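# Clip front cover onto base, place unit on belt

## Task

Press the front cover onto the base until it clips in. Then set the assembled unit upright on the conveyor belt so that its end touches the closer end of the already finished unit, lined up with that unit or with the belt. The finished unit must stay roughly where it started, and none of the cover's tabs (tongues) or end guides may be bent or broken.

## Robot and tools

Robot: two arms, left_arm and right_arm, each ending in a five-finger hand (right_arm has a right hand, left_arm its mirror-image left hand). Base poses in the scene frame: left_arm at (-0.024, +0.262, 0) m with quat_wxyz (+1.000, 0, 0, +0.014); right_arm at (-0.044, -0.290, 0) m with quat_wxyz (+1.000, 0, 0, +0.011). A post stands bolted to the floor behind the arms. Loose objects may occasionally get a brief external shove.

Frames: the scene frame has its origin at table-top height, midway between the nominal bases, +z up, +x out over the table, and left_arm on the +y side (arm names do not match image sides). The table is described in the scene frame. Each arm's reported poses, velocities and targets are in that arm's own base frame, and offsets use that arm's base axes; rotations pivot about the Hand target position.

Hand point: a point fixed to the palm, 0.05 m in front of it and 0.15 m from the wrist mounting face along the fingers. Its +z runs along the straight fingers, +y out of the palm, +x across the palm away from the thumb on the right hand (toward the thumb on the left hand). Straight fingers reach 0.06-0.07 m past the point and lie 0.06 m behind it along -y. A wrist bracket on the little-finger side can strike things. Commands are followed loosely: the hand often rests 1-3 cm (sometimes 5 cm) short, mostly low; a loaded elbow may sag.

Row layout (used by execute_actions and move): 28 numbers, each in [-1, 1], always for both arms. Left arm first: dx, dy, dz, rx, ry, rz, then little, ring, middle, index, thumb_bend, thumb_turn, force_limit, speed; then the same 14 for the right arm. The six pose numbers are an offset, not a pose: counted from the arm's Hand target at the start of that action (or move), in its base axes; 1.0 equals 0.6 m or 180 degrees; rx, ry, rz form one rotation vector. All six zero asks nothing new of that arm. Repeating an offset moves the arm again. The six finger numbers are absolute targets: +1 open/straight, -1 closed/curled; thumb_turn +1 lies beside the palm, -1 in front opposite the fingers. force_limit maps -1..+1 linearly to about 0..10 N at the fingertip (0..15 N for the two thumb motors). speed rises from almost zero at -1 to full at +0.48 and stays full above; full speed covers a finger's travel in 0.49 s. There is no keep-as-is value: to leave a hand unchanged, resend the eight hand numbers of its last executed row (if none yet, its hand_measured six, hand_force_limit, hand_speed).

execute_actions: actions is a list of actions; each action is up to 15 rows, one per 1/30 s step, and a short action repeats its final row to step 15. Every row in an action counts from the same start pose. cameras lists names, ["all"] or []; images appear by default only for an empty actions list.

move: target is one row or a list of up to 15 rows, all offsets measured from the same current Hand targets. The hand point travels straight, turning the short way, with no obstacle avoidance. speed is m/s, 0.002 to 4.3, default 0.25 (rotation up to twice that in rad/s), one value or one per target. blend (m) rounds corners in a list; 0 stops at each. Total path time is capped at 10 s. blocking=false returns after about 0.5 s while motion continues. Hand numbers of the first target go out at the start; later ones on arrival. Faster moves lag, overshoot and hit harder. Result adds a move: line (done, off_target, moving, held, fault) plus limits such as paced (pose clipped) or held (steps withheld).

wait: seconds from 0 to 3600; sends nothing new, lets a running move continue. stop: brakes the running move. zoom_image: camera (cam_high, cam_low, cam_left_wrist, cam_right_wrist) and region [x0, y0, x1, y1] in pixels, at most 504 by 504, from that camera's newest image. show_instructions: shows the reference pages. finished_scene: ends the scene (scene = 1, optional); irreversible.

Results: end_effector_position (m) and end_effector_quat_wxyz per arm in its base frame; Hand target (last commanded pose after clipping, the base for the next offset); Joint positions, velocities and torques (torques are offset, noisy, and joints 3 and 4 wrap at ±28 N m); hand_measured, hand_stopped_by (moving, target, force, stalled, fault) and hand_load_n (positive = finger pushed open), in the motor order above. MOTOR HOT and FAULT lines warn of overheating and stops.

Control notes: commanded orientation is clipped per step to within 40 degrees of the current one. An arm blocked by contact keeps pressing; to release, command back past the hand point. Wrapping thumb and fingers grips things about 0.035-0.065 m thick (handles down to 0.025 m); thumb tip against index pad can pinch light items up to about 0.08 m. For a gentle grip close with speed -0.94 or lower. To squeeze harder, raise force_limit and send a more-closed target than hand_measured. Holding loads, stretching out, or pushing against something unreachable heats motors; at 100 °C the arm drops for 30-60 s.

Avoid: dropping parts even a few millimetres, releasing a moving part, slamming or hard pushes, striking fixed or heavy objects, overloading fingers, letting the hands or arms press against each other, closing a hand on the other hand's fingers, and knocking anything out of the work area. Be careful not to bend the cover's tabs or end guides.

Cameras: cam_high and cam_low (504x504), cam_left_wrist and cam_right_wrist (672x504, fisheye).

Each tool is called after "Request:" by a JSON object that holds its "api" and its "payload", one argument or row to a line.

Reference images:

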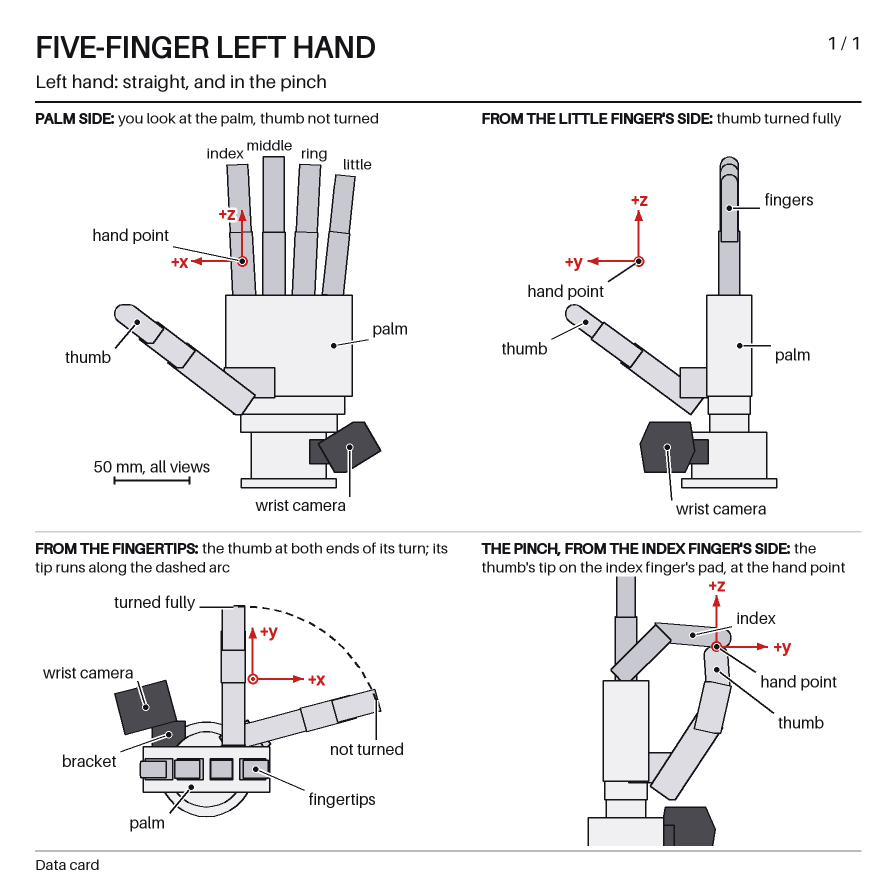

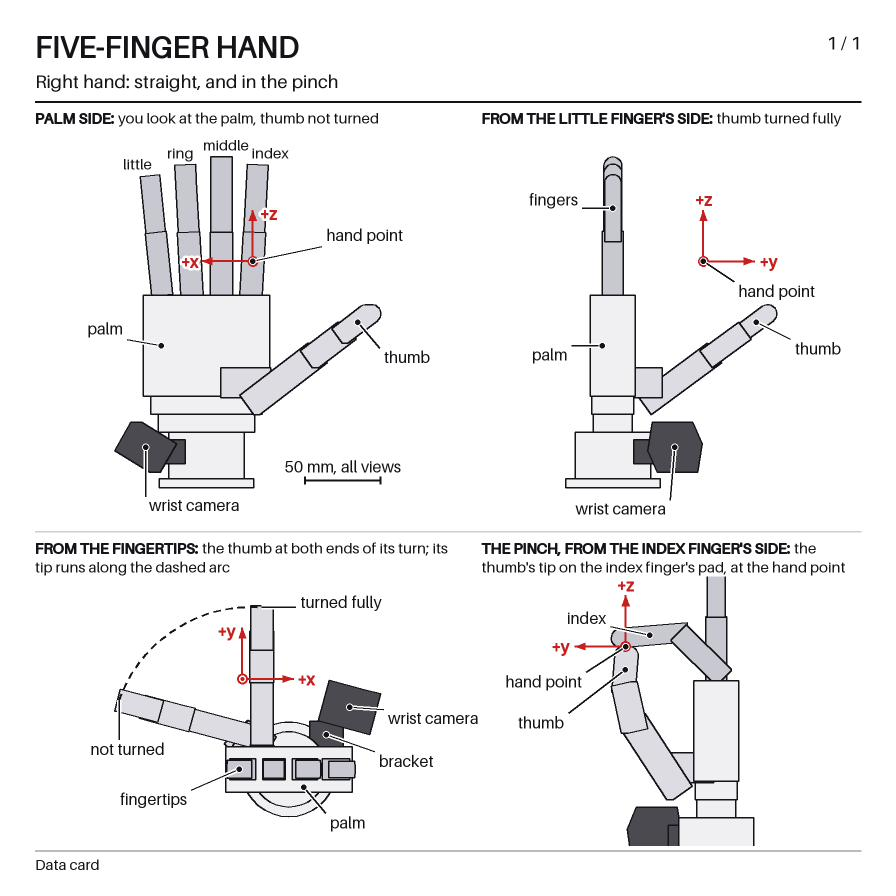

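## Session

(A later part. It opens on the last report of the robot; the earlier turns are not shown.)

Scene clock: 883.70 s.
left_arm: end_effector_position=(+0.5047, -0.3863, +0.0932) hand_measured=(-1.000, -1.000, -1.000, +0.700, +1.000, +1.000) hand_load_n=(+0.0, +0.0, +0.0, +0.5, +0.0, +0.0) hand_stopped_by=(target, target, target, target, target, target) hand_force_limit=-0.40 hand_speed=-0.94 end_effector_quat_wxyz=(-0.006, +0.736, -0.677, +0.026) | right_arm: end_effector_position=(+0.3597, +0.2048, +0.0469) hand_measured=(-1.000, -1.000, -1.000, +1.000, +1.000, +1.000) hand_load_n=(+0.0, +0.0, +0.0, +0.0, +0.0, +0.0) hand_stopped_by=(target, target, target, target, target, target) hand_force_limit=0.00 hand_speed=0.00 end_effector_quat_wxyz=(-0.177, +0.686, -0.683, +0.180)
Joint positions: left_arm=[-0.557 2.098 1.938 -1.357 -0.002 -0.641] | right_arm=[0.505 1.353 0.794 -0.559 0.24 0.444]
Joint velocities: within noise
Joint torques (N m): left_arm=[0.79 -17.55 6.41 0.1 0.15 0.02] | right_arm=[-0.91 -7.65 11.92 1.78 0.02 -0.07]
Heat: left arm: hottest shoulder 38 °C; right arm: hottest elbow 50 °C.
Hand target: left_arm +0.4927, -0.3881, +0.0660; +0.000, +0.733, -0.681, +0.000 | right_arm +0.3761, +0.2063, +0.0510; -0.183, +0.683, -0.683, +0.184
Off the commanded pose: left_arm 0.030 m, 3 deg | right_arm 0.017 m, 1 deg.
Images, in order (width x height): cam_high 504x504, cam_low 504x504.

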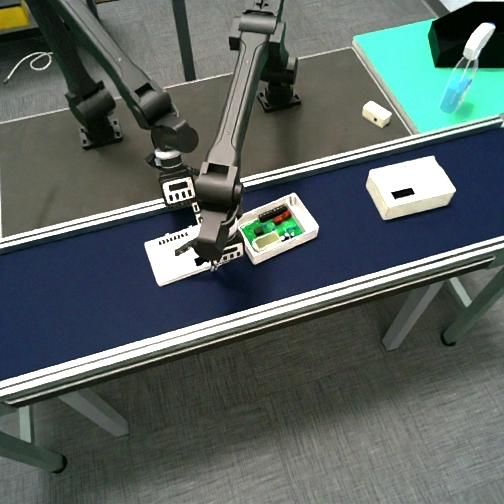

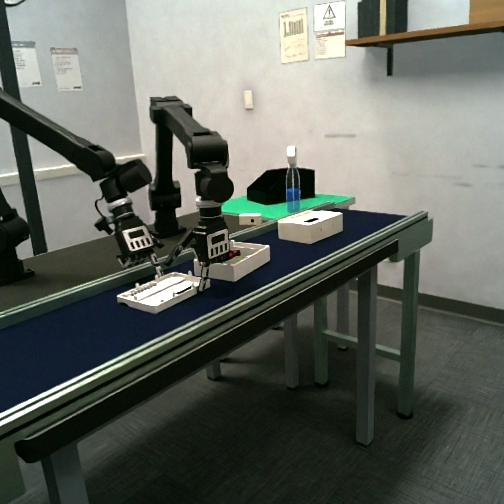

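Request:
{"api": "move", "payload": {
  "target": [0,0,0,0,0,0,-1,-1,-1,0.5,1,1,-0.3,-0.94,0,0,0,0,0,0,-1,-1,-1,1,1,1,0,0],
  "speed": 0.04,
  "cameras": ["cam_left_wrist","cam_low"]
}}

Request:
{"api": "zoom_image", "payload": {
  "camera": "cam_low",
  "region": [80, 200, 260, 320]
}}

Scene clock: 907.67 s.
left_arm: end_effector_position=(+0.5058, -0.3865, +0.0915) hand_measured=(-1.000, -1.000, -1.000, +0.616, +1.000, +1.000) hand_load_n=(+0.0, +0.0, +0.0, +3.5, +0.0, +0.0) hand_stopped_by=(target, target, target, force, target, target) hand_force_limit=-0.30 hand_speed=-0.94 end_effector_quat_wxyz=(-0.007, +0.737, -0.675, +0.027) | right_arm: end_effector_position=(+0.3596, +0.2047, +0.0469) hand_measured=(-1.000, -1.000, -1.000, +1.000, +1.000, +1.000) hand_load_n=(+0.0, +0.0, +0.0, -0.5, +0.0, +0.0) hand_stopped_by=(target, target, target, target, target, target) hand_force_limit=0.00 hand_speed=0.00 end_effector_quat_wxyz=(-0.177, +0.687, -0.682, +0.180)
Joint positions: left_arm=[-0.557 2.099 1.936 -1.352 -0.004 -0.644] | right_arm=[0.505 1.353 0.794 -0.559 0.24 0.442]
Joint torques (N m): left_arm=[0.79 -17.44 6.58 -0.12 0.25 0.06] | right_arm=[-0.91 -7.65 11.9 1.78 0.02 -0.05]
Heat: left arm: hottest shoulder 38 °C; right arm: hottest elbow 50 °C.
Hand target: left_arm +0.4927, -0.3881, +0.0660; +0.000, +0.733, -0.681, -0.001 | right_arm +0.3761, +0.2062, +0.0510; -0.183, +0.683, -0.683, +0.184
Off the commanded pose: left_arm 0.029 m, 3 deg | right_arm 0.017 m, 1 deg.
move: done
Images, in order (width x height): cam_low 504x504, cam_left_wrist 672x504.

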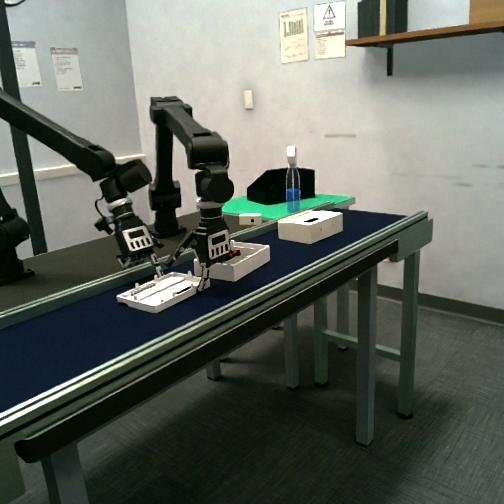

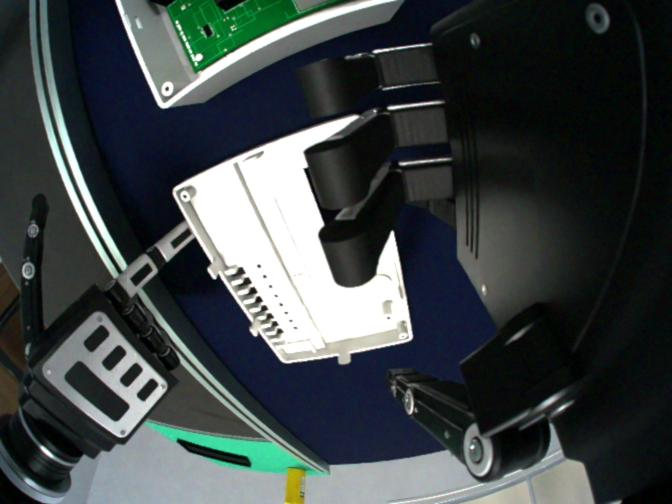

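Scaled by 2.800.

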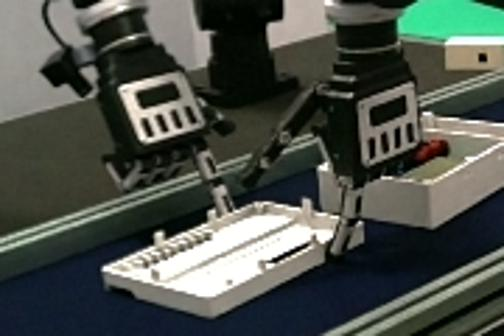

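Request:
{"api": "zoom_image", "payload": {
  "camera": "cam_left_wrist",
  "region": [140, 160, 300, 300]
}}

Scaled by 3.150 from the camera's image (finer frame: 960x720).

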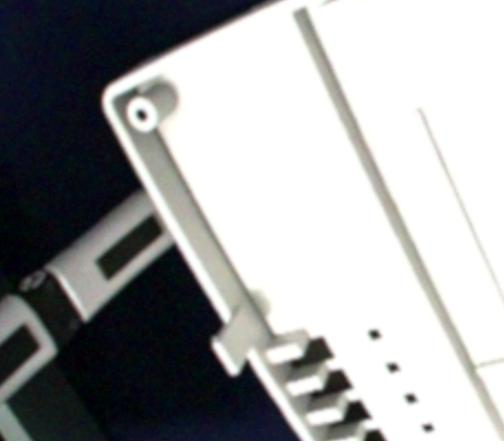

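Request:
{"api": "move", "payload": {
  "target": [0,0,0.04,0,0,0,-1,-1,-1,0.5,1,1,-0.3,-0.94,0,0,0,0,0,0,-1,-1,-1,1,1,1,0,0],
  "speed": 0.04
}}

Scene clock: 921.70 s.
left_arm: end_effector_position=(+0.5039, -0.3856, +0.0917) hand_measured=(-1.000, -1.000, -1.000, +0.616, +1.000, +1.000) hand_load_n=(+0.0, +0.0, +0.0, +6.0, +0.0, +0.0) hand_stopped_by=(target, target, target, force, target, target) hand_force_limit=-0.30 hand_speed=-0.94 end_effector_quat_wxyz=(-0.006, +0.741, -0.671, +0.022) | right_arm: end_effector_position=(+0.3595, +0.2047, +0.0468) hand_measured=(-1.000, -1.000, -1.000, +1.000, +1.000, +1.000) hand_load_n=(+0.0, +0.0, +0.0, -1.0, +0.0, +0.0) hand_stopped_by=(target, target, target, target, target, target) hand_force_limit=0.00 hand_speed=0.00 end_effector_quat_wxyz=(-0.176, +0.688, -0.681, +0.180)
Joint positions: left_arm=[-0.557 2.099 1.936 -1.363 -0.005 -0.655] | right_arm=[0.505 1.353 0.794 -0.559 0.24 0.439]
Joint torques (N m): left_arm=[0.85 -18.78 9.91 -2 0.29 0.17] | right_arm=[-0.85 -7.59 11.9 1.78 0.03 -0.03]
Heat: left arm: hottest shoulder 38 °C; right arm: hottest elbow 51 °C.
Hand target: left_arm +0.4926, -0.3881, +0.0900; +0.000, +0.733, -0.681, -0.001 | right_arm +0.3760, +0.2063, +0.0510; -0.183, +0.683, -0.683, +0.184
Off the commanded pose: left_arm 0.012 m, 3 deg | right_arm 0.017 m, 1 deg.
move: off_target (left_arm)

Request:
{"api": "move", "payload": {
  "target": [0,0,0.05,0,0,0,-1,-1,-1,0.5,1,1,-0.3,-0.94,0,0,0.05,0,0,0,-1,-1,-1,1,1,1,0,0],
  "speed": 0.03,
  "cameras": ["cam_left_wrist","cam_low"]
}}

Request:
{"api": "zoom_image", "payload": {
  "camera": "cam_low",
  "region": [80, 200, 260, 320]
}}

Scene clock: 933.80 s.
left_arm: end_effector_position=(+0.4952, -0.3793, +0.1095) hand_measured=(-1.000, -1.000, -1.000, +0.616, +1.000, +1.000) hand_load_n=(+0.0, +0.0, +0.0, +3.0, +0.0, +0.0) hand_stopped_by=(target, target, target, force, target, target) hand_force_limit=-0.30 hand_speed=-0.94 end_effector_quat_wxyz=(-0.004, +0.741, -0.671, -0.002) | right_arm: end_effector_position=(+0.3498, +0.2012, +0.0559) hand_measured=(-1.000, -1.000, -1.000, +1.000, +1.000, +1.000) hand_load_n=(+0.0, +0.0, +0.0, -3.0, +0.0, +0.0) hand_stopped_by=(target, target, target, target, target, target) hand_force_limit=0.00 hand_speed=0.00 end_effector_quat_wxyz=(-0.156, +0.695, -0.681, +0.170)
Joint positions: left_arm=[-0.557 2.099 1.981 -1.456 -0.008 -0.656] | right_arm=[0.505 1.339 0.819 -0.644 0.231 0.436]
Joint torques (N m): left_arm=[0.73 -19.96 10.97 -1.16 0.42 0.17] | right_arm=[-0.85 -10.29 13.91 1.43 0.36 0.02]
Heat: left arm: hottest shoulder 38 °C; right arm: hottest elbow 51 °C.
Hand target: left_arm +0.4927, -0.3881, +0.1200; +0.000, +0.733, -0.681, -0.001 | right_arm +0.3760, +0.2063, +0.0810; -0.183, +0.683, -0.683, +0.184
Off the commanded pose: left_arm 0.014 m, 2 deg | right_arm 0.037 m, 4 deg.
move: off_target (left_arm, right_arm)
Images, in order (width x height): cam_low 504x504, cam_left_wrist 672x504.

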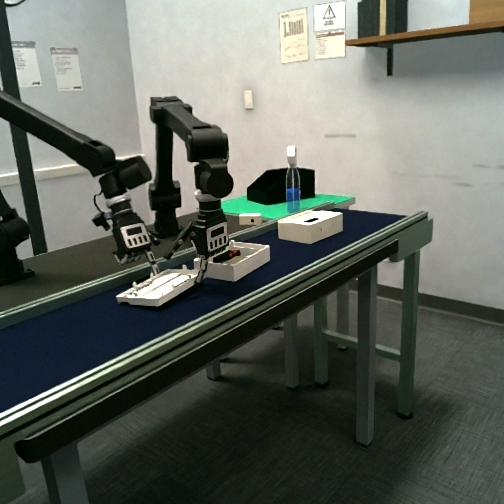

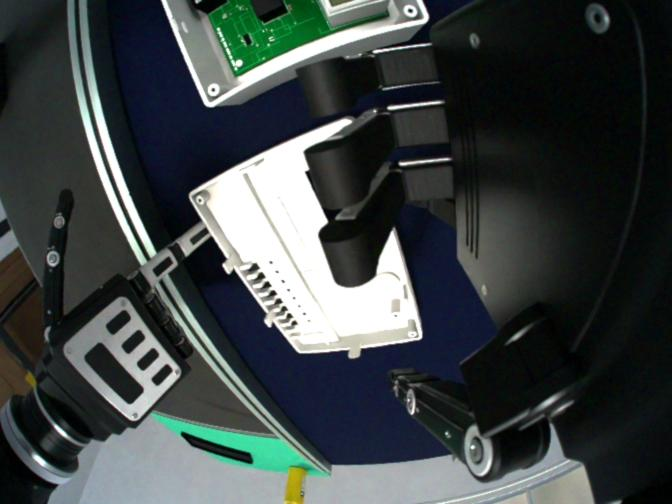

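Scaled by 2.800.

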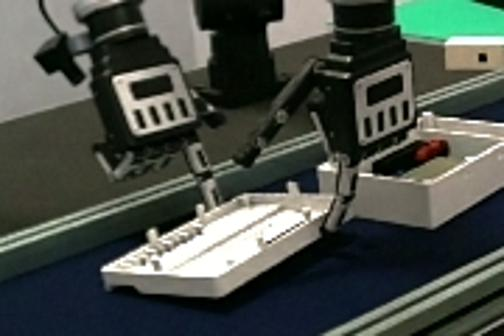

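Request:
{"api": "move", "payload": {
  "target": [-0.01,0,0.06,0,0,0,-1,-1,-1,0.5,1,1,-0.3,-0.94,0.015,0,0.06,0,0,0,-1,-1,-1,1,1,1,0,0],
  "speed": 0.03,
  "cameras": ["cam_left_wrist","cam_low"]
}}

Request:
{"api": "zoom_image", "payload": {
  "camera": "cam_low",
  "region": [80, 200, 260, 320]
}}

Scene clock: 947.00 s.
left_arm: end_effector_position=(+0.4953, -0.3794, +0.1347) hand_measured=(-1.000, -1.000, -1.000, +0.616, +1.000, +1.000) hand_load_n=(+0.0, +0.0, +0.5, +4.5, -0.5, +0.0) hand_stopped_by=(target, target, target, force, target, target) hand_force_limit=-0.30 hand_speed=-0.94 end_effector_quat_wxyz=(-0.003, +0.741, -0.671, -0.005) | right_arm: end_effector_position=(+0.3531, +0.2037, +0.0874) hand_measured=(-1.000, -1.000, -1.000, +1.000, +1.000, +1.000) hand_load_n=(+0.0, +0.0, +0.5, -4.5, +0.0, -0.5) hand_stopped_by=(target, target, target, target, target, target) hand_force_limit=0.00 hand_speed=0.00 end_effector_quat_wxyz=(-0.150, +0.702, -0.676, +0.166)
Joint positions: left_arm=[-0.557 2.097 2.043 -1.525 -0.008 -0.656] | right_arm=[0.505 1.317 0.895 -0.754 0.225 0.421]
Joint torques (N m): left_arm=[0.5 -21.6 10.66 -1.63 0.42 0.13] | right_arm=[-1.85 -10.52 14.95 1.7 0.41 0.08]
Heat: left arm: hottest shoulder 38 °C; right arm: hottest elbow 53 °C.
Hand target: left_arm +0.4867, -0.3881, +0.1560; +0.000, +0.733, -0.681, -0.001 | right_arm +0.3850, +0.2063, +0.1170; -0.183, +0.683, -0.683, +0.184
Off the commanded pose: left_arm 0.024 m, 2 deg | right_arm 0.044 m, 5 deg.
move: off_target (left_arm, right_arm)
Images, in order (width x height): cam_low 504x504, cam_left_wrist 672x504.

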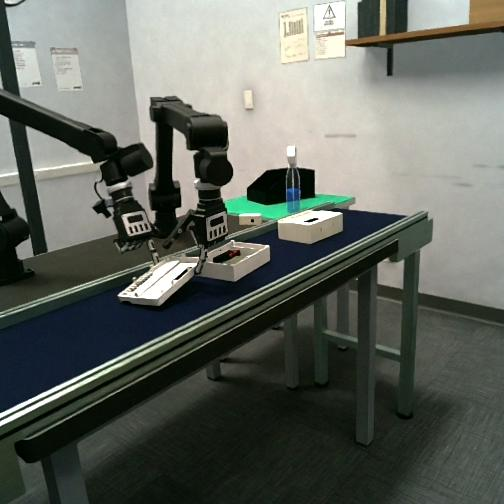

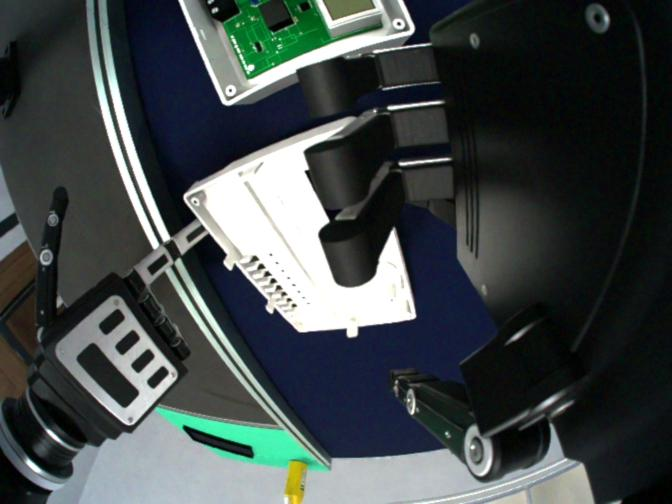

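Scaled by 2.800.

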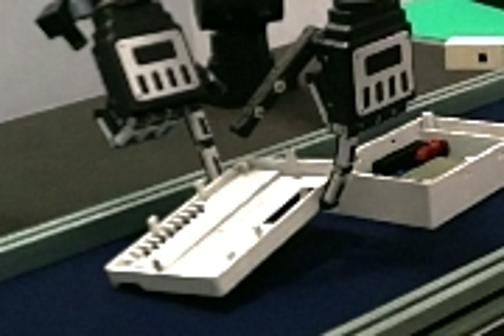

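Request:
{"api": "move", "payload": {
  "target": [0,0,0.08,0,0,0,-1,-1,-1,0.5,1,1,-0.3,-0.94,0,0,0.08,0,0,0,-1,-1,-1,1,1,1,0,0],
  "speed": 0.03,
  "cameras": ["cam_left_wrist","cam_low","cam_high"]
}}

Request:
{"api": "zoom_image", "payload": {
  "camera": "cam_low",
  "region": [80, 180, 260, 320]
}}

Scene clock: 959.07 s.
left_arm: end_effector_position=(+0.4962, -0.3799, +0.1855) hand_measured=(-1.000, -1.000, -1.000, +0.616, +1.000, +1.000) hand_load_n=(+0.0, +0.0, +0.0, +4.5, +0.0, +0.5) hand_stopped_by=(target, target, target, force, target, target) hand_force_limit=-0.30 hand_speed=-0.94 end_effector_quat_wxyz=(-0.004, +0.741, -0.671, -0.002) | right_arm: end_effector_position=(+0.3561, +0.2055, +0.1348) hand_measured=(-1.000, -1.000, -1.000, +1.000, +1.000, +1.000) hand_load_n=(+0.0, +0.0, +0.0, -4.5, +0.0, +0.0) hand_stopped_by=(target, target, target, target, target, target) hand_force_limit=0.00 hand_speed=0.00 end_effector_quat_wxyz=(-0.151, +0.702, -0.676, +0.166)
Joint positions: left_arm=[-0.557 2.097 2.177 -1.652 -0.008 -0.656] | right_arm=[0.505 1.278 0.991 -0.888 0.224 0.421]
Joint torques (N m): left_arm=[0.56 -21.13 10.84 -1.51 0.44 0.12] | right_arm=[-1.85 -10.23 15.39 1.63 0.43 0.07]
Heat: left arm: hottest shoulder 38 °C; right arm: hottest elbow 53 °C.
Hand target: left_arm +0.4867, -0.3881, +0.2040; +0.000, +0.733, -0.681, -0.001 | right_arm +0.3849, +0.2063, +0.1649; -0.183, +0.683, -0.683, +0.184
Off the commanded pose: left_arm 0.022 m, 2 deg | right_arm 0.042 m, 5 deg.
joint sent to its limit (left arm) — joint 4 (wrist pitch), lower limit. The joint targets still meet the commanded pose.
move: off_target (left_arm, right_arm)
Images, in order (width x height): cam_high 504x504, cam_low 504x504, cam_left_wrist 672x504.

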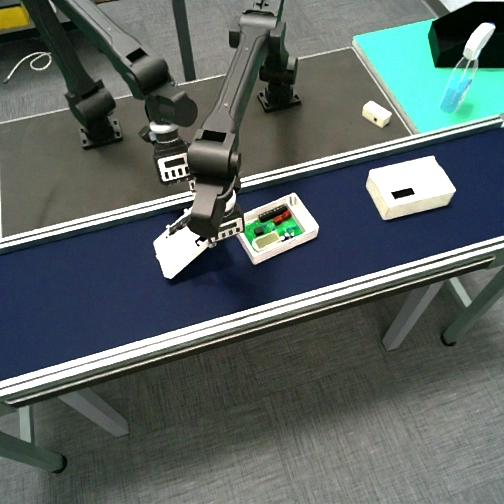

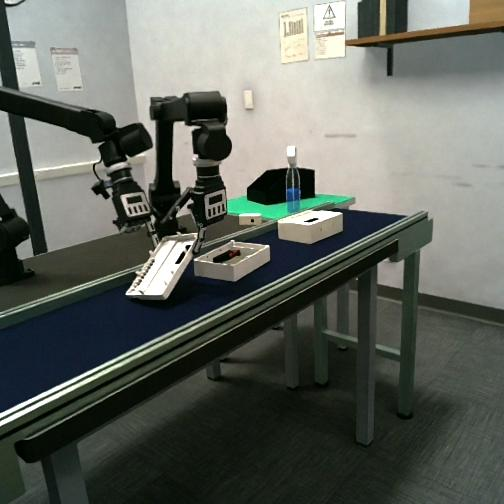

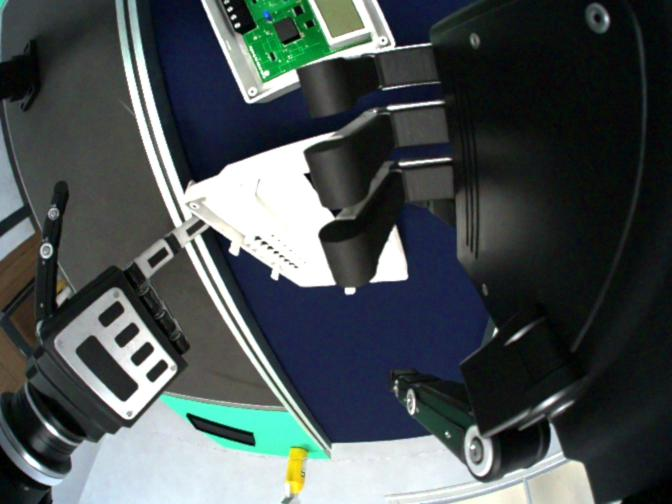

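Scaled by 2.800.

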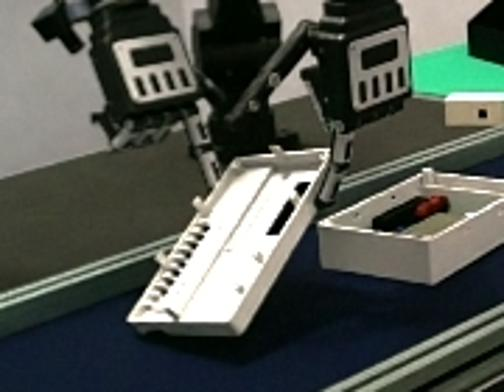

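Request:
{"api": "move", "payload": {
  "target": [0,-0.06,0.05,0,0,0,-1,-1,-1,0.5,1,1,-0.3,-0.94,0,-0.06,0.05,0,0,0,-1,-1,-1,1,1,1,0,0],
  "speed": 0.03,
  "cameras": ["cam_left_wrist","cam_low","cam_high"]
}}

Request:
{"api": "zoom_image", "payload": {
  "camera": "cam_low",
  "region": [80, 180, 260, 320]
}}

Scene clock: 975.60 s.
left_arm: end_effector_position=(+0.4988, -0.4077, +0.2160) hand_measured=(-1.000, -1.000, -1.000, +0.616, +1.000, +1.000) hand_load_n=(+0.0, +0.0, +0.0, +3.5, +0.0, +0.0) hand_stopped_by=(target, target, target, force, target, target) hand_force_limit=-0.30 hand_speed=-0.94 end_effector_quat_wxyz=(-0.006, +0.745, -0.666, +0.036) | right_arm: end_effector_position=(+0.3624, +0.1714, +0.1678) hand_measured=(-1.000, -1.000, -1.000, +1.000, +1.000, +1.000) hand_load_n=(+0.0, +0.0, +0.0, -3.5, +0.0, +0.0) hand_stopped_by=(target, target, target, target, target, target) hand_force_limit=0.00 hand_speed=0.00 end_effector_quat_wxyz=(-0.157, +0.696, -0.680, +0.168)
Joint positions: left_arm=[-0.588 2.097 2.259 -1.66 -0.002 -0.699] | right_arm=[0.413 1.218 1.026 -0.954 0.19 0.348]
Joint torques (N m): left_arm=[-0.32 -20.89 11.43 -1.02 0.55 0.06] | right_arm=[-1.38 -9.11 15.24 1.51 0.2 0]
Heat: left arm: hottest elbow 40 °C; right arm: hottest elbow 58 °C.
Hand target: left_arm +0.4867, -0.4242, +0.2341; +0.000, +0.733, -0.681, +0.000 | right_arm +0.3850, +0.1703, +0.1950; -0.183, +0.683, -0.683, +0.184
Off the commanded pose: left_arm 0.027 m, 5 deg | right_arm 0.035 m, 4 deg.
joint sent to its limit (left arm) — joint 4 (wrist pitch), lower limit. The joint targets are off in orientation, not in position.
move: off_target (left_arm, right_arm)
Images, in order (width x height): cam_high 504x504, cam_low 504x504, cam_left_wrist 672x504.

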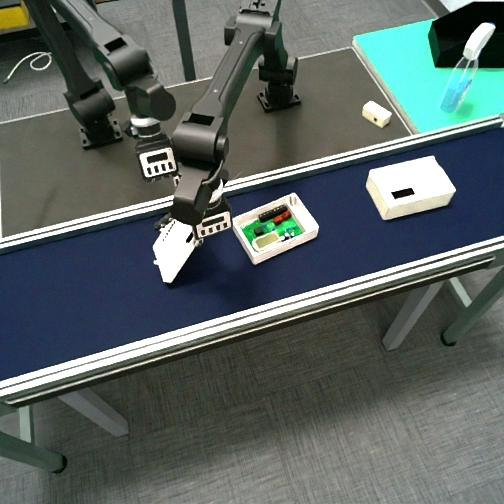

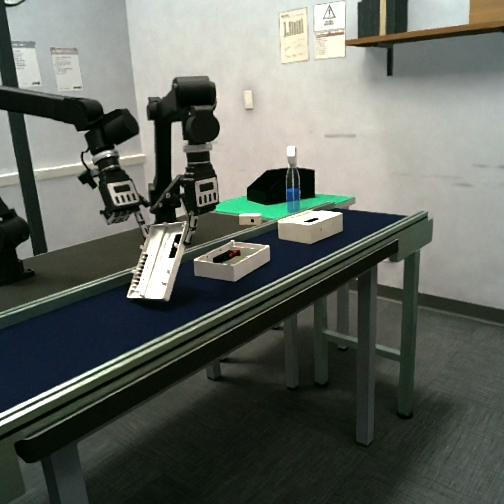

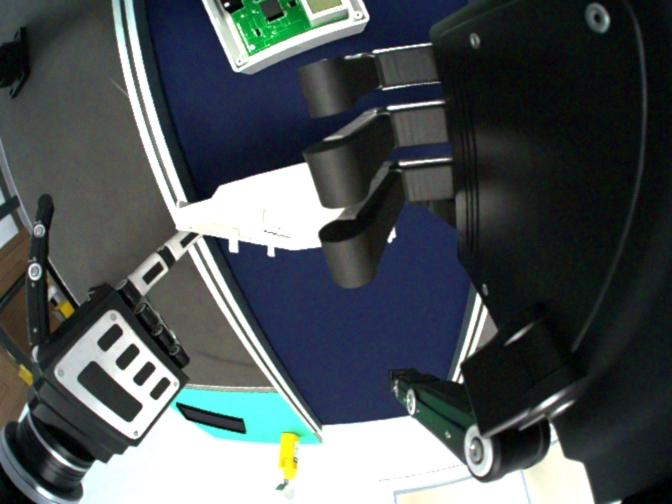

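Scaled by 2.800.

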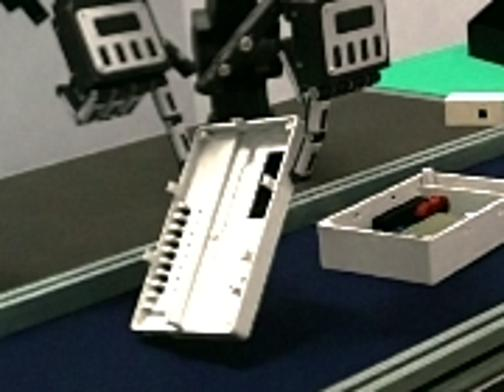

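Request:
{"api": "move", "payload": {
  "target": [0,-0.08,0.035,0,0,0,-1,-1,-1,0.5,1,1,-0.3,-0.94,0,-0.08,0.035,0,0,0,-1,-1,-1,1,1,1,0,0],
  "speed": 0.03,
  "cameras": ["cam_left_wrist","cam_low","cam_high"]
}}

Request:
{"api": "zoom_image", "payload": {
  "camera": "cam_low",
  "region": [80, 180, 260, 320]
}}

Scene clock: 986.57 s.
left_arm: end_effector_position=(+0.4951, -0.4542, +0.2520) hand_measured=(-1.000, -1.000, -1.000, +0.616, +1.000, +1.000) hand_load_n=(+0.0, +0.0, +0.0, +2.5, +0.0, +0.0) hand_stopped_by=(target, target, target, force, target, target) hand_force_limit=-0.30 hand_speed=-0.94 end_effector_quat_wxyz=(-0.003, +0.745, -0.662, +0.085) | right_arm: end_effector_position=(+0.3662, +0.1242, +0.1881) hand_measured=(-1.000, -1.000, -1.000, +1.000, +1.000, +1.000) hand_load_n=(+0.0, +0.0, +0.0, -2.5, +0.0, +0.0) hand_stopped_by=(target, target, target, target, target, target) hand_force_limit=0.00 hand_speed=0.00 end_effector_quat_wxyz=(-0.158, +0.693, -0.684, +0.167)
Joint positions: left_arm=[-0.644 2.118 2.386 -1.668 0.007 -0.763] | right_arm=[0.282 1.17 1.04 -0.996 0.133 0.238]
Joint torques (N m): left_arm=[-0.15 -18.9 11.77 -0.4 0.49 0.02] | right_arm=[-0.91 -8.64 15.35 1.42 0 -0.05]
Heat: left arm: hottest elbow 41 °C; right arm: hottest elbow 60 °C.
Hand target: left_arm +0.4867, -0.4721, +0.2550; +0.000, +0.733, -0.681, -0.001 | right_arm +0.3850, +0.1224, +0.2160; -0.183, +0.683, -0.683, +0.184
Off the commanded pose: left_arm 0.020 m, 10 deg | right_arm 0.034 m, 4 deg.
joint sent to its limit (left arm) — joint 4 (wrist pitch), lower limit. The joint targets are off in orientation, not in position.
move: off_target (left_arm, right_arm)
Images, in order (width x height): cam_high 504x504, cam_low 504x504, cam_left_wrist 672x504.

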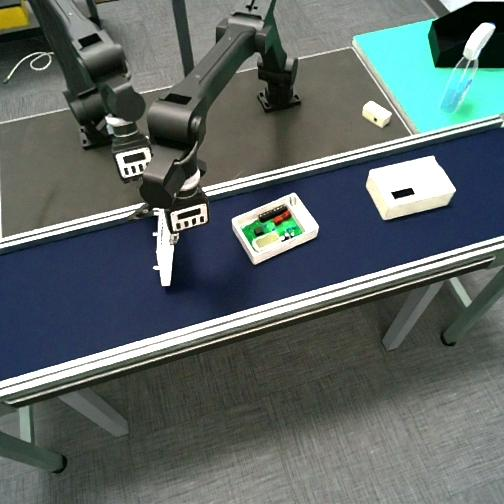

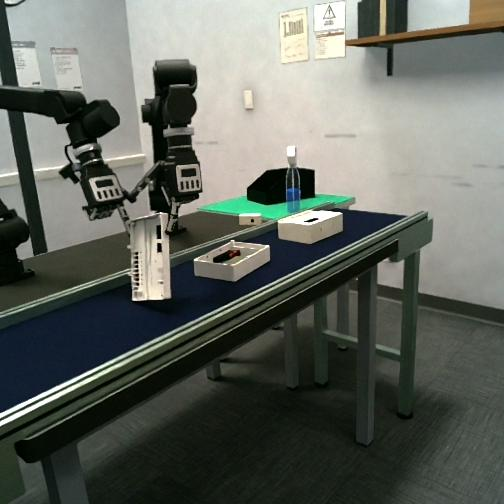

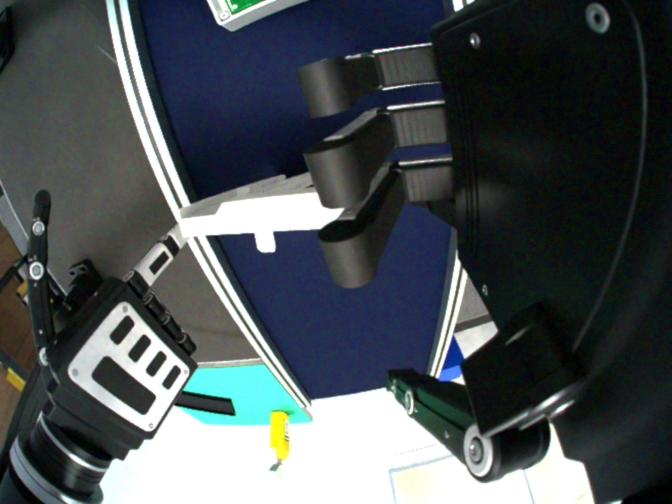

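Scaled by 2.800.

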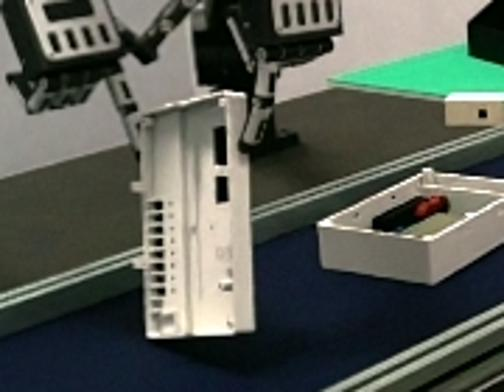

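Request:
{"api": "move", "payload": {
  "target": [0,-0.05,-0.025,0,0,0,-1,-1,-1,0.5,1,1,-0.3,-0.94,0,-0.05,-0.005,0,0,0,-1,-1,-1,1,1,1,0,0],
  "speed": 0.03,
  "cameras": ["cam_left_wrist","cam_low","cam_high"]
}}

Request:
{"api": "zoom_image", "payload": {
  "camera": "cam_low",
  "region": [80, 180, 260, 320]
}}

Scene clock: 1019.07 s.
left_arm: end_effector_position=(+0.4996, -0.4813, +0.2395) hand_measured=(-1.000, -1.000, -1.000, +0.616, +1.000, +1.000) hand_load_n=(+0.0, +0.0, +0.0, +3.5, -0.5, +0.0) hand_stopped_by=(target, target, target, force, target, target) hand_force_limit=-0.30 hand_speed=-0.94 end_effector_quat_wxyz=(-0.001, +0.748, -0.657, +0.090) | right_arm: end_effector_position=(+0.3700, +0.0967, +0.1946) hand_measured=(-1.000, -1.000, -1.000, +1.000, +1.000, +1.000) hand_load_n=(+0.0, +0.0, +0.0, -2.5, +0.0, +0.0) hand_stopped_by=(target, target, target, target, target, target) hand_force_limit=0.00 hand_speed=0.00 end_effector_quat_wxyz=(-0.164, +0.692, -0.683, +0.167)
Joint positions: left_arm=[-0.671 2.182 2.46 -1.668 0.007 -0.801] | right_arm=[0.199 1.151 1.04 -0.996 0.092 0.164]
Joint torques (N m): left_arm=[-0.56 -19.55 11.6 -0.4 0.46 0.04] | right_arm=[-1.03 -8.23 13.46 1.96 -0.04 -0.03]
Heat: left arm: hottest elbow 40 °C; right arm: hottest elbow 56 °C.
Hand target: left_arm +0.4867, -0.5021, +0.2402; +0.000, +0.733, -0.681, +0.000 | right_arm +0.3850, +0.0923, +0.2129; -0.183, +0.683, -0.683, +0.184
Off the commanded pose: left_arm 0.025 m, 11 deg | right_arm 0.024 m, 3 deg.
joint sent to its limit (left arm) — joint 4 (wrist pitch), lower limit. The joint targets are off in orientation, not in position.
move: off_target (left_arm, right_arm)
Images, in order (width x height): cam_high 504x504, cam_low 504x504, cam_left_wrist 672x504.

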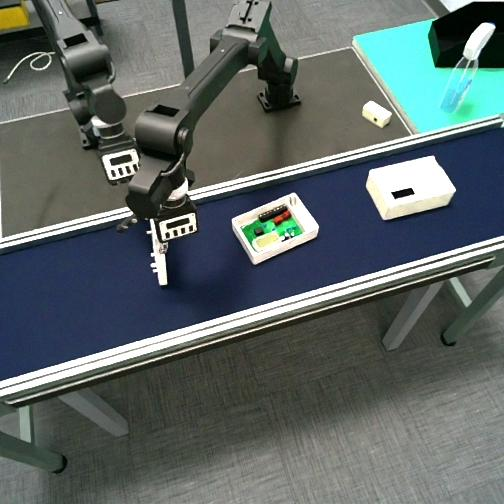

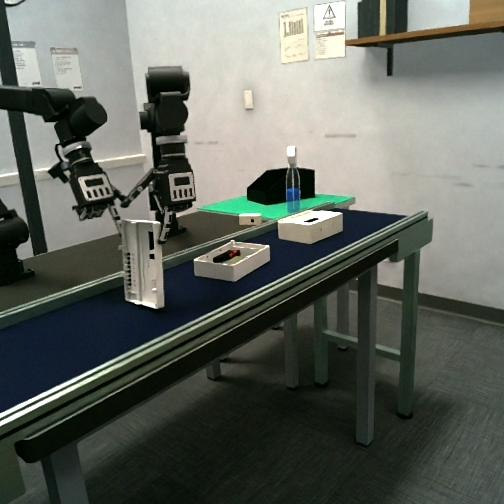

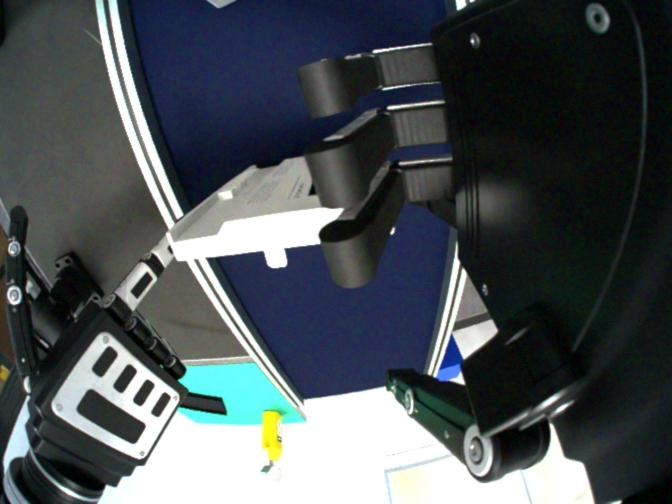

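Scaled by 2.800.

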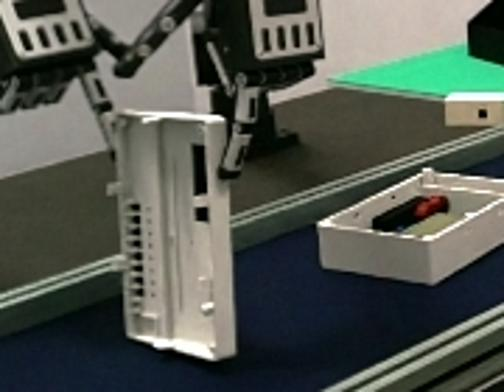

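Request:
{"api": "move", "payload": {
  "target": [0,-0.05,-0.04,0,0,0,-1,-1,-1,0.5,1,1,-0.3,-0.94,0,-0.05,-0.06,0,0,0,-1,-1,-1,1,1,1,0,0],
  "speed": 0.03,
  "cameras": ["cam_left_wrist","cam_low","cam_high"]
}}

Request:
{"api": "zoom_image", "payload": {
  "camera": "cam_low",
  "region": [80, 180, 260, 320]
}}

Scene clock: 1029.00 s.
left_arm: end_effector_position=(+0.5016, -0.5110, +0.2242) hand_measured=(-1.000, -1.000, -1.000, +0.616, +1.000, +1.000) hand_load_n=(+0.0, +0.0, +0.0, +3.0, +0.0, +0.0) hand_stopped_by=(target, target, target, force, target, target) hand_force_limit=-0.30 hand_speed=-0.94 end_effector_quat_wxyz=(+0.001, +0.749, -0.655, +0.095) | right_arm: end_effector_position=(+0.3735, +0.0694, +0.1774) hand_measured=(-1.000, -1.000, -1.000, +1.000, +1.000, +1.000) hand_load_n=(+0.0, +0.0, +0.0, -4.0, +0.0, +0.0) hand_stopped_by=(target, target, target, target, target, target) hand_force_limit=0.00 hand_speed=0.00 end_effector_quat_wxyz=(-0.174, +0.691, -0.680, +0.171)
Joint positions: left_arm=[-0.701 2.252 2.541 -1.668 0.006 -0.836] | right_arm=[0.114 1.14 0.98 -0.92 0.046 0.086]
Joint torques (N m): left_arm=[-0.67 -19.6 11.17 -0.36 0.47 0.04] | right_arm=[-1.2 -6.83 10.3 3.06 0.02 -0.01]
Heat: left arm: hottest elbow 41 °C; right arm: hottest elbow 56 °C.
Hand target: left_arm +0.4867, -0.5321, +0.2161; +0.000, +0.733, -0.681, +0.000 | right_arm +0.3850, +0.0623, +0.1770; -0.183, +0.683, -0.683, +0.184
Off the commanded pose: left_arm 0.027 m, 12 deg | right_arm 0.014 m, 2 deg.
joint sent to its limit (left arm) — joint 4 (wrist pitch), lower limit. The joint targets are off in orientation, not in position.
move: off_target (left_arm, right_arm)
Images, in order (width x height): cam_high 504x504, cam_low 504x504, cam_left_wrist 672x504.

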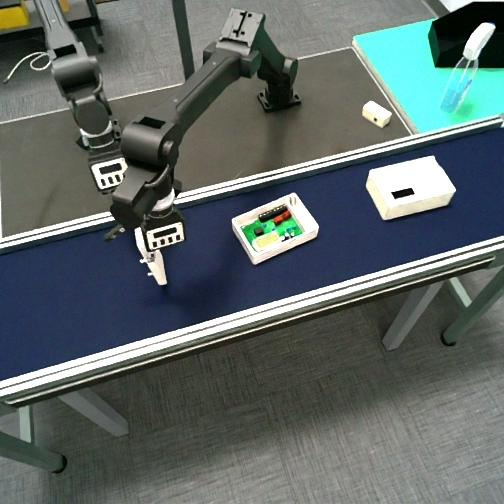

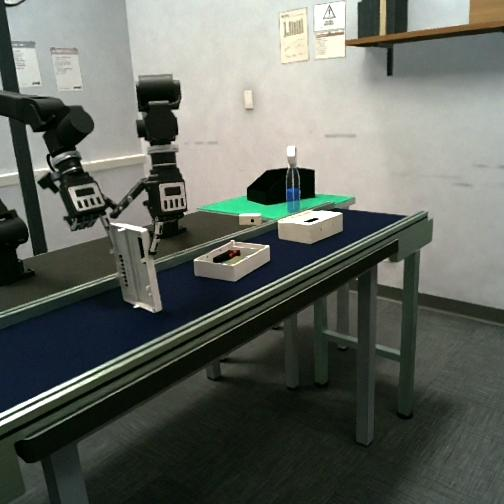

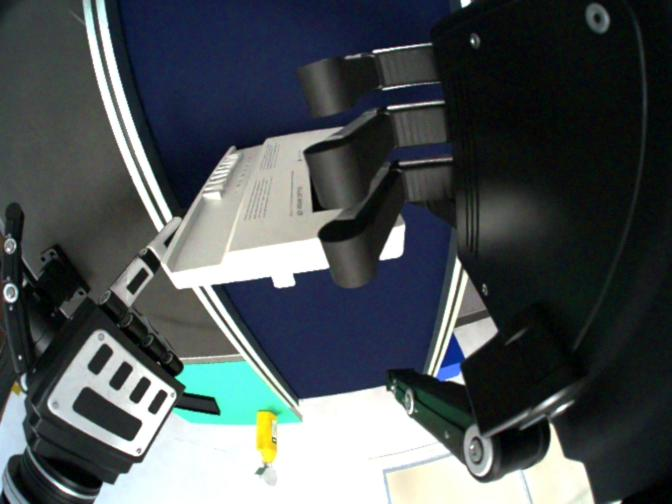

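Scaled by 2.800.

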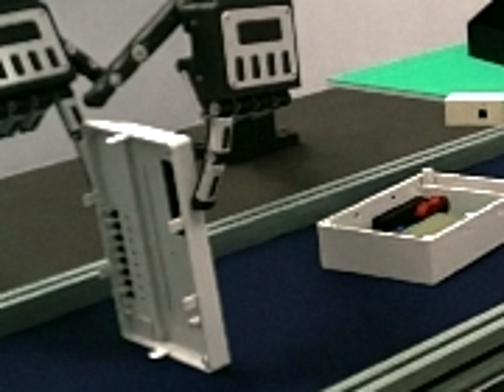

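Request:
{"api": "move", "payload": {
  "target": [0,-0.05,-0.045,0,0,0,-1,-1,-1,0.5,1,1,-0.3,-0.94,0,-0.055,-0.045,0,0,0,-1,-1,-1,1,1,1,0,0],
  "speed": 0.03,
  "cameras": ["cam_left_wrist","cam_low","cam_high"]
}}

Request:
{"api": "zoom_image", "payload": {
  "camera": "cam_low",
  "region": [80, 180, 260, 320]
}}

Scene clock: 1051.00 s.
left_arm: end_effector_position=(+0.5029, -0.5423, +0.1994) hand_measured=(-1.000, -1.000, -1.000, +0.616, +1.000, +1.000) hand_load_n=(+0.0, +0.0, +0.0, +3.0, +0.0, +0.0) hand_stopped_by=(target, target, target, force, target, target) hand_force_limit=-0.30 hand_speed=-0.94 end_effector_quat_wxyz=(+0.004, +0.751, -0.653, +0.097) | right_arm: end_effector_position=(+0.3750, +0.0350, +0.1544) hand_measured=(-1.000, -1.000, -1.000, +1.000, +1.000, +1.000) hand_load_n=(+0.0, +0.0, +0.0, -3.5, -0.5, +0.0) hand_stopped_by=(target, target, target, target, target, target) hand_force_limit=0.00 hand_speed=0.00 end_effector_quat_wxyz=(-0.178, +0.688, -0.681, +0.176)
Joint positions: left_arm=[-0.732 2.34 2.631 -1.668 0.006 -0.871] | right_arm=[0.012 1.14 0.916 -0.84 0.001 0.003]
Joint torques (N m): left_arm=[-0.67 -20.54 11.07 -0.38 0.42 0.05] | right_arm=[-0.85 -5.71 10.22 2.95 -0.16 0.02]
Heat: left arm: hottest elbow 43 °C; right arm: hottest elbow 55 °C.
Hand target: left_arm +0.4867, -0.5622, +0.1892; +0.000, +0.733, -0.681, +0.000 | right_arm +0.3850, +0.0293, +0.1499; -0.183, +0.683, -0.683, +0.184
Off the commanded pose: left_arm 0.028 m, 12 deg | right_arm 0.012 m, 1 deg.
joint sent to its limit (left arm) — joint 4 (wrist pitch), lower limit. The joint targets are off in orientation, not in position.
move: off_target (left_arm, right_arm)
Images, in order (width x height): cam_high 504x504, cam_low 504x504, cam_left_wrist 672x504.

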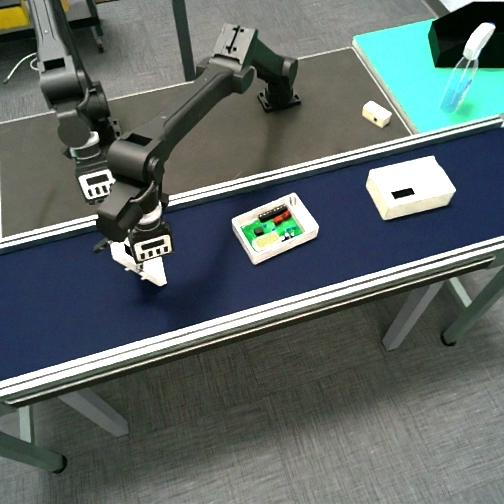

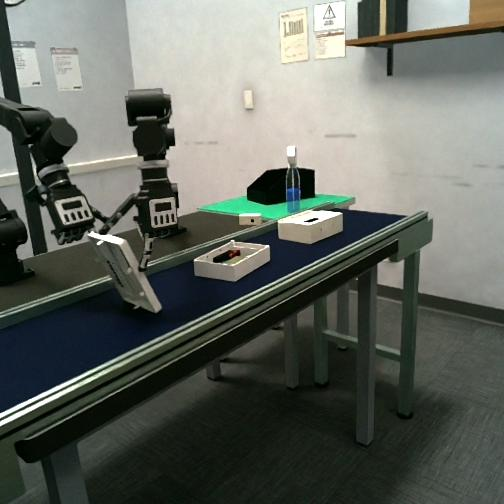

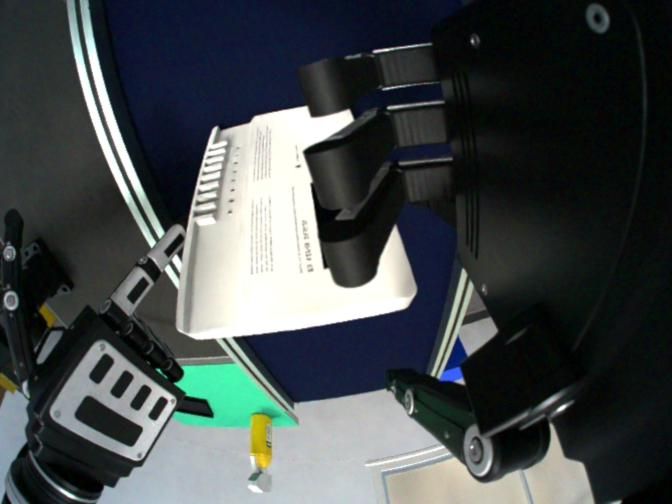

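Scaled by 2.800.

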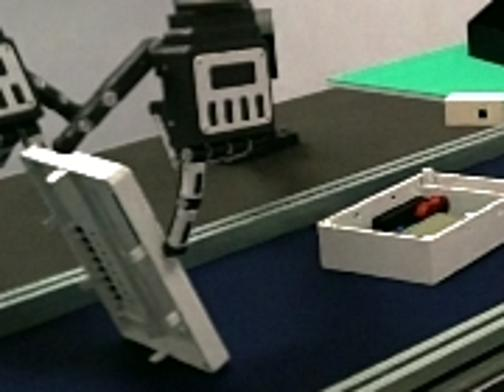

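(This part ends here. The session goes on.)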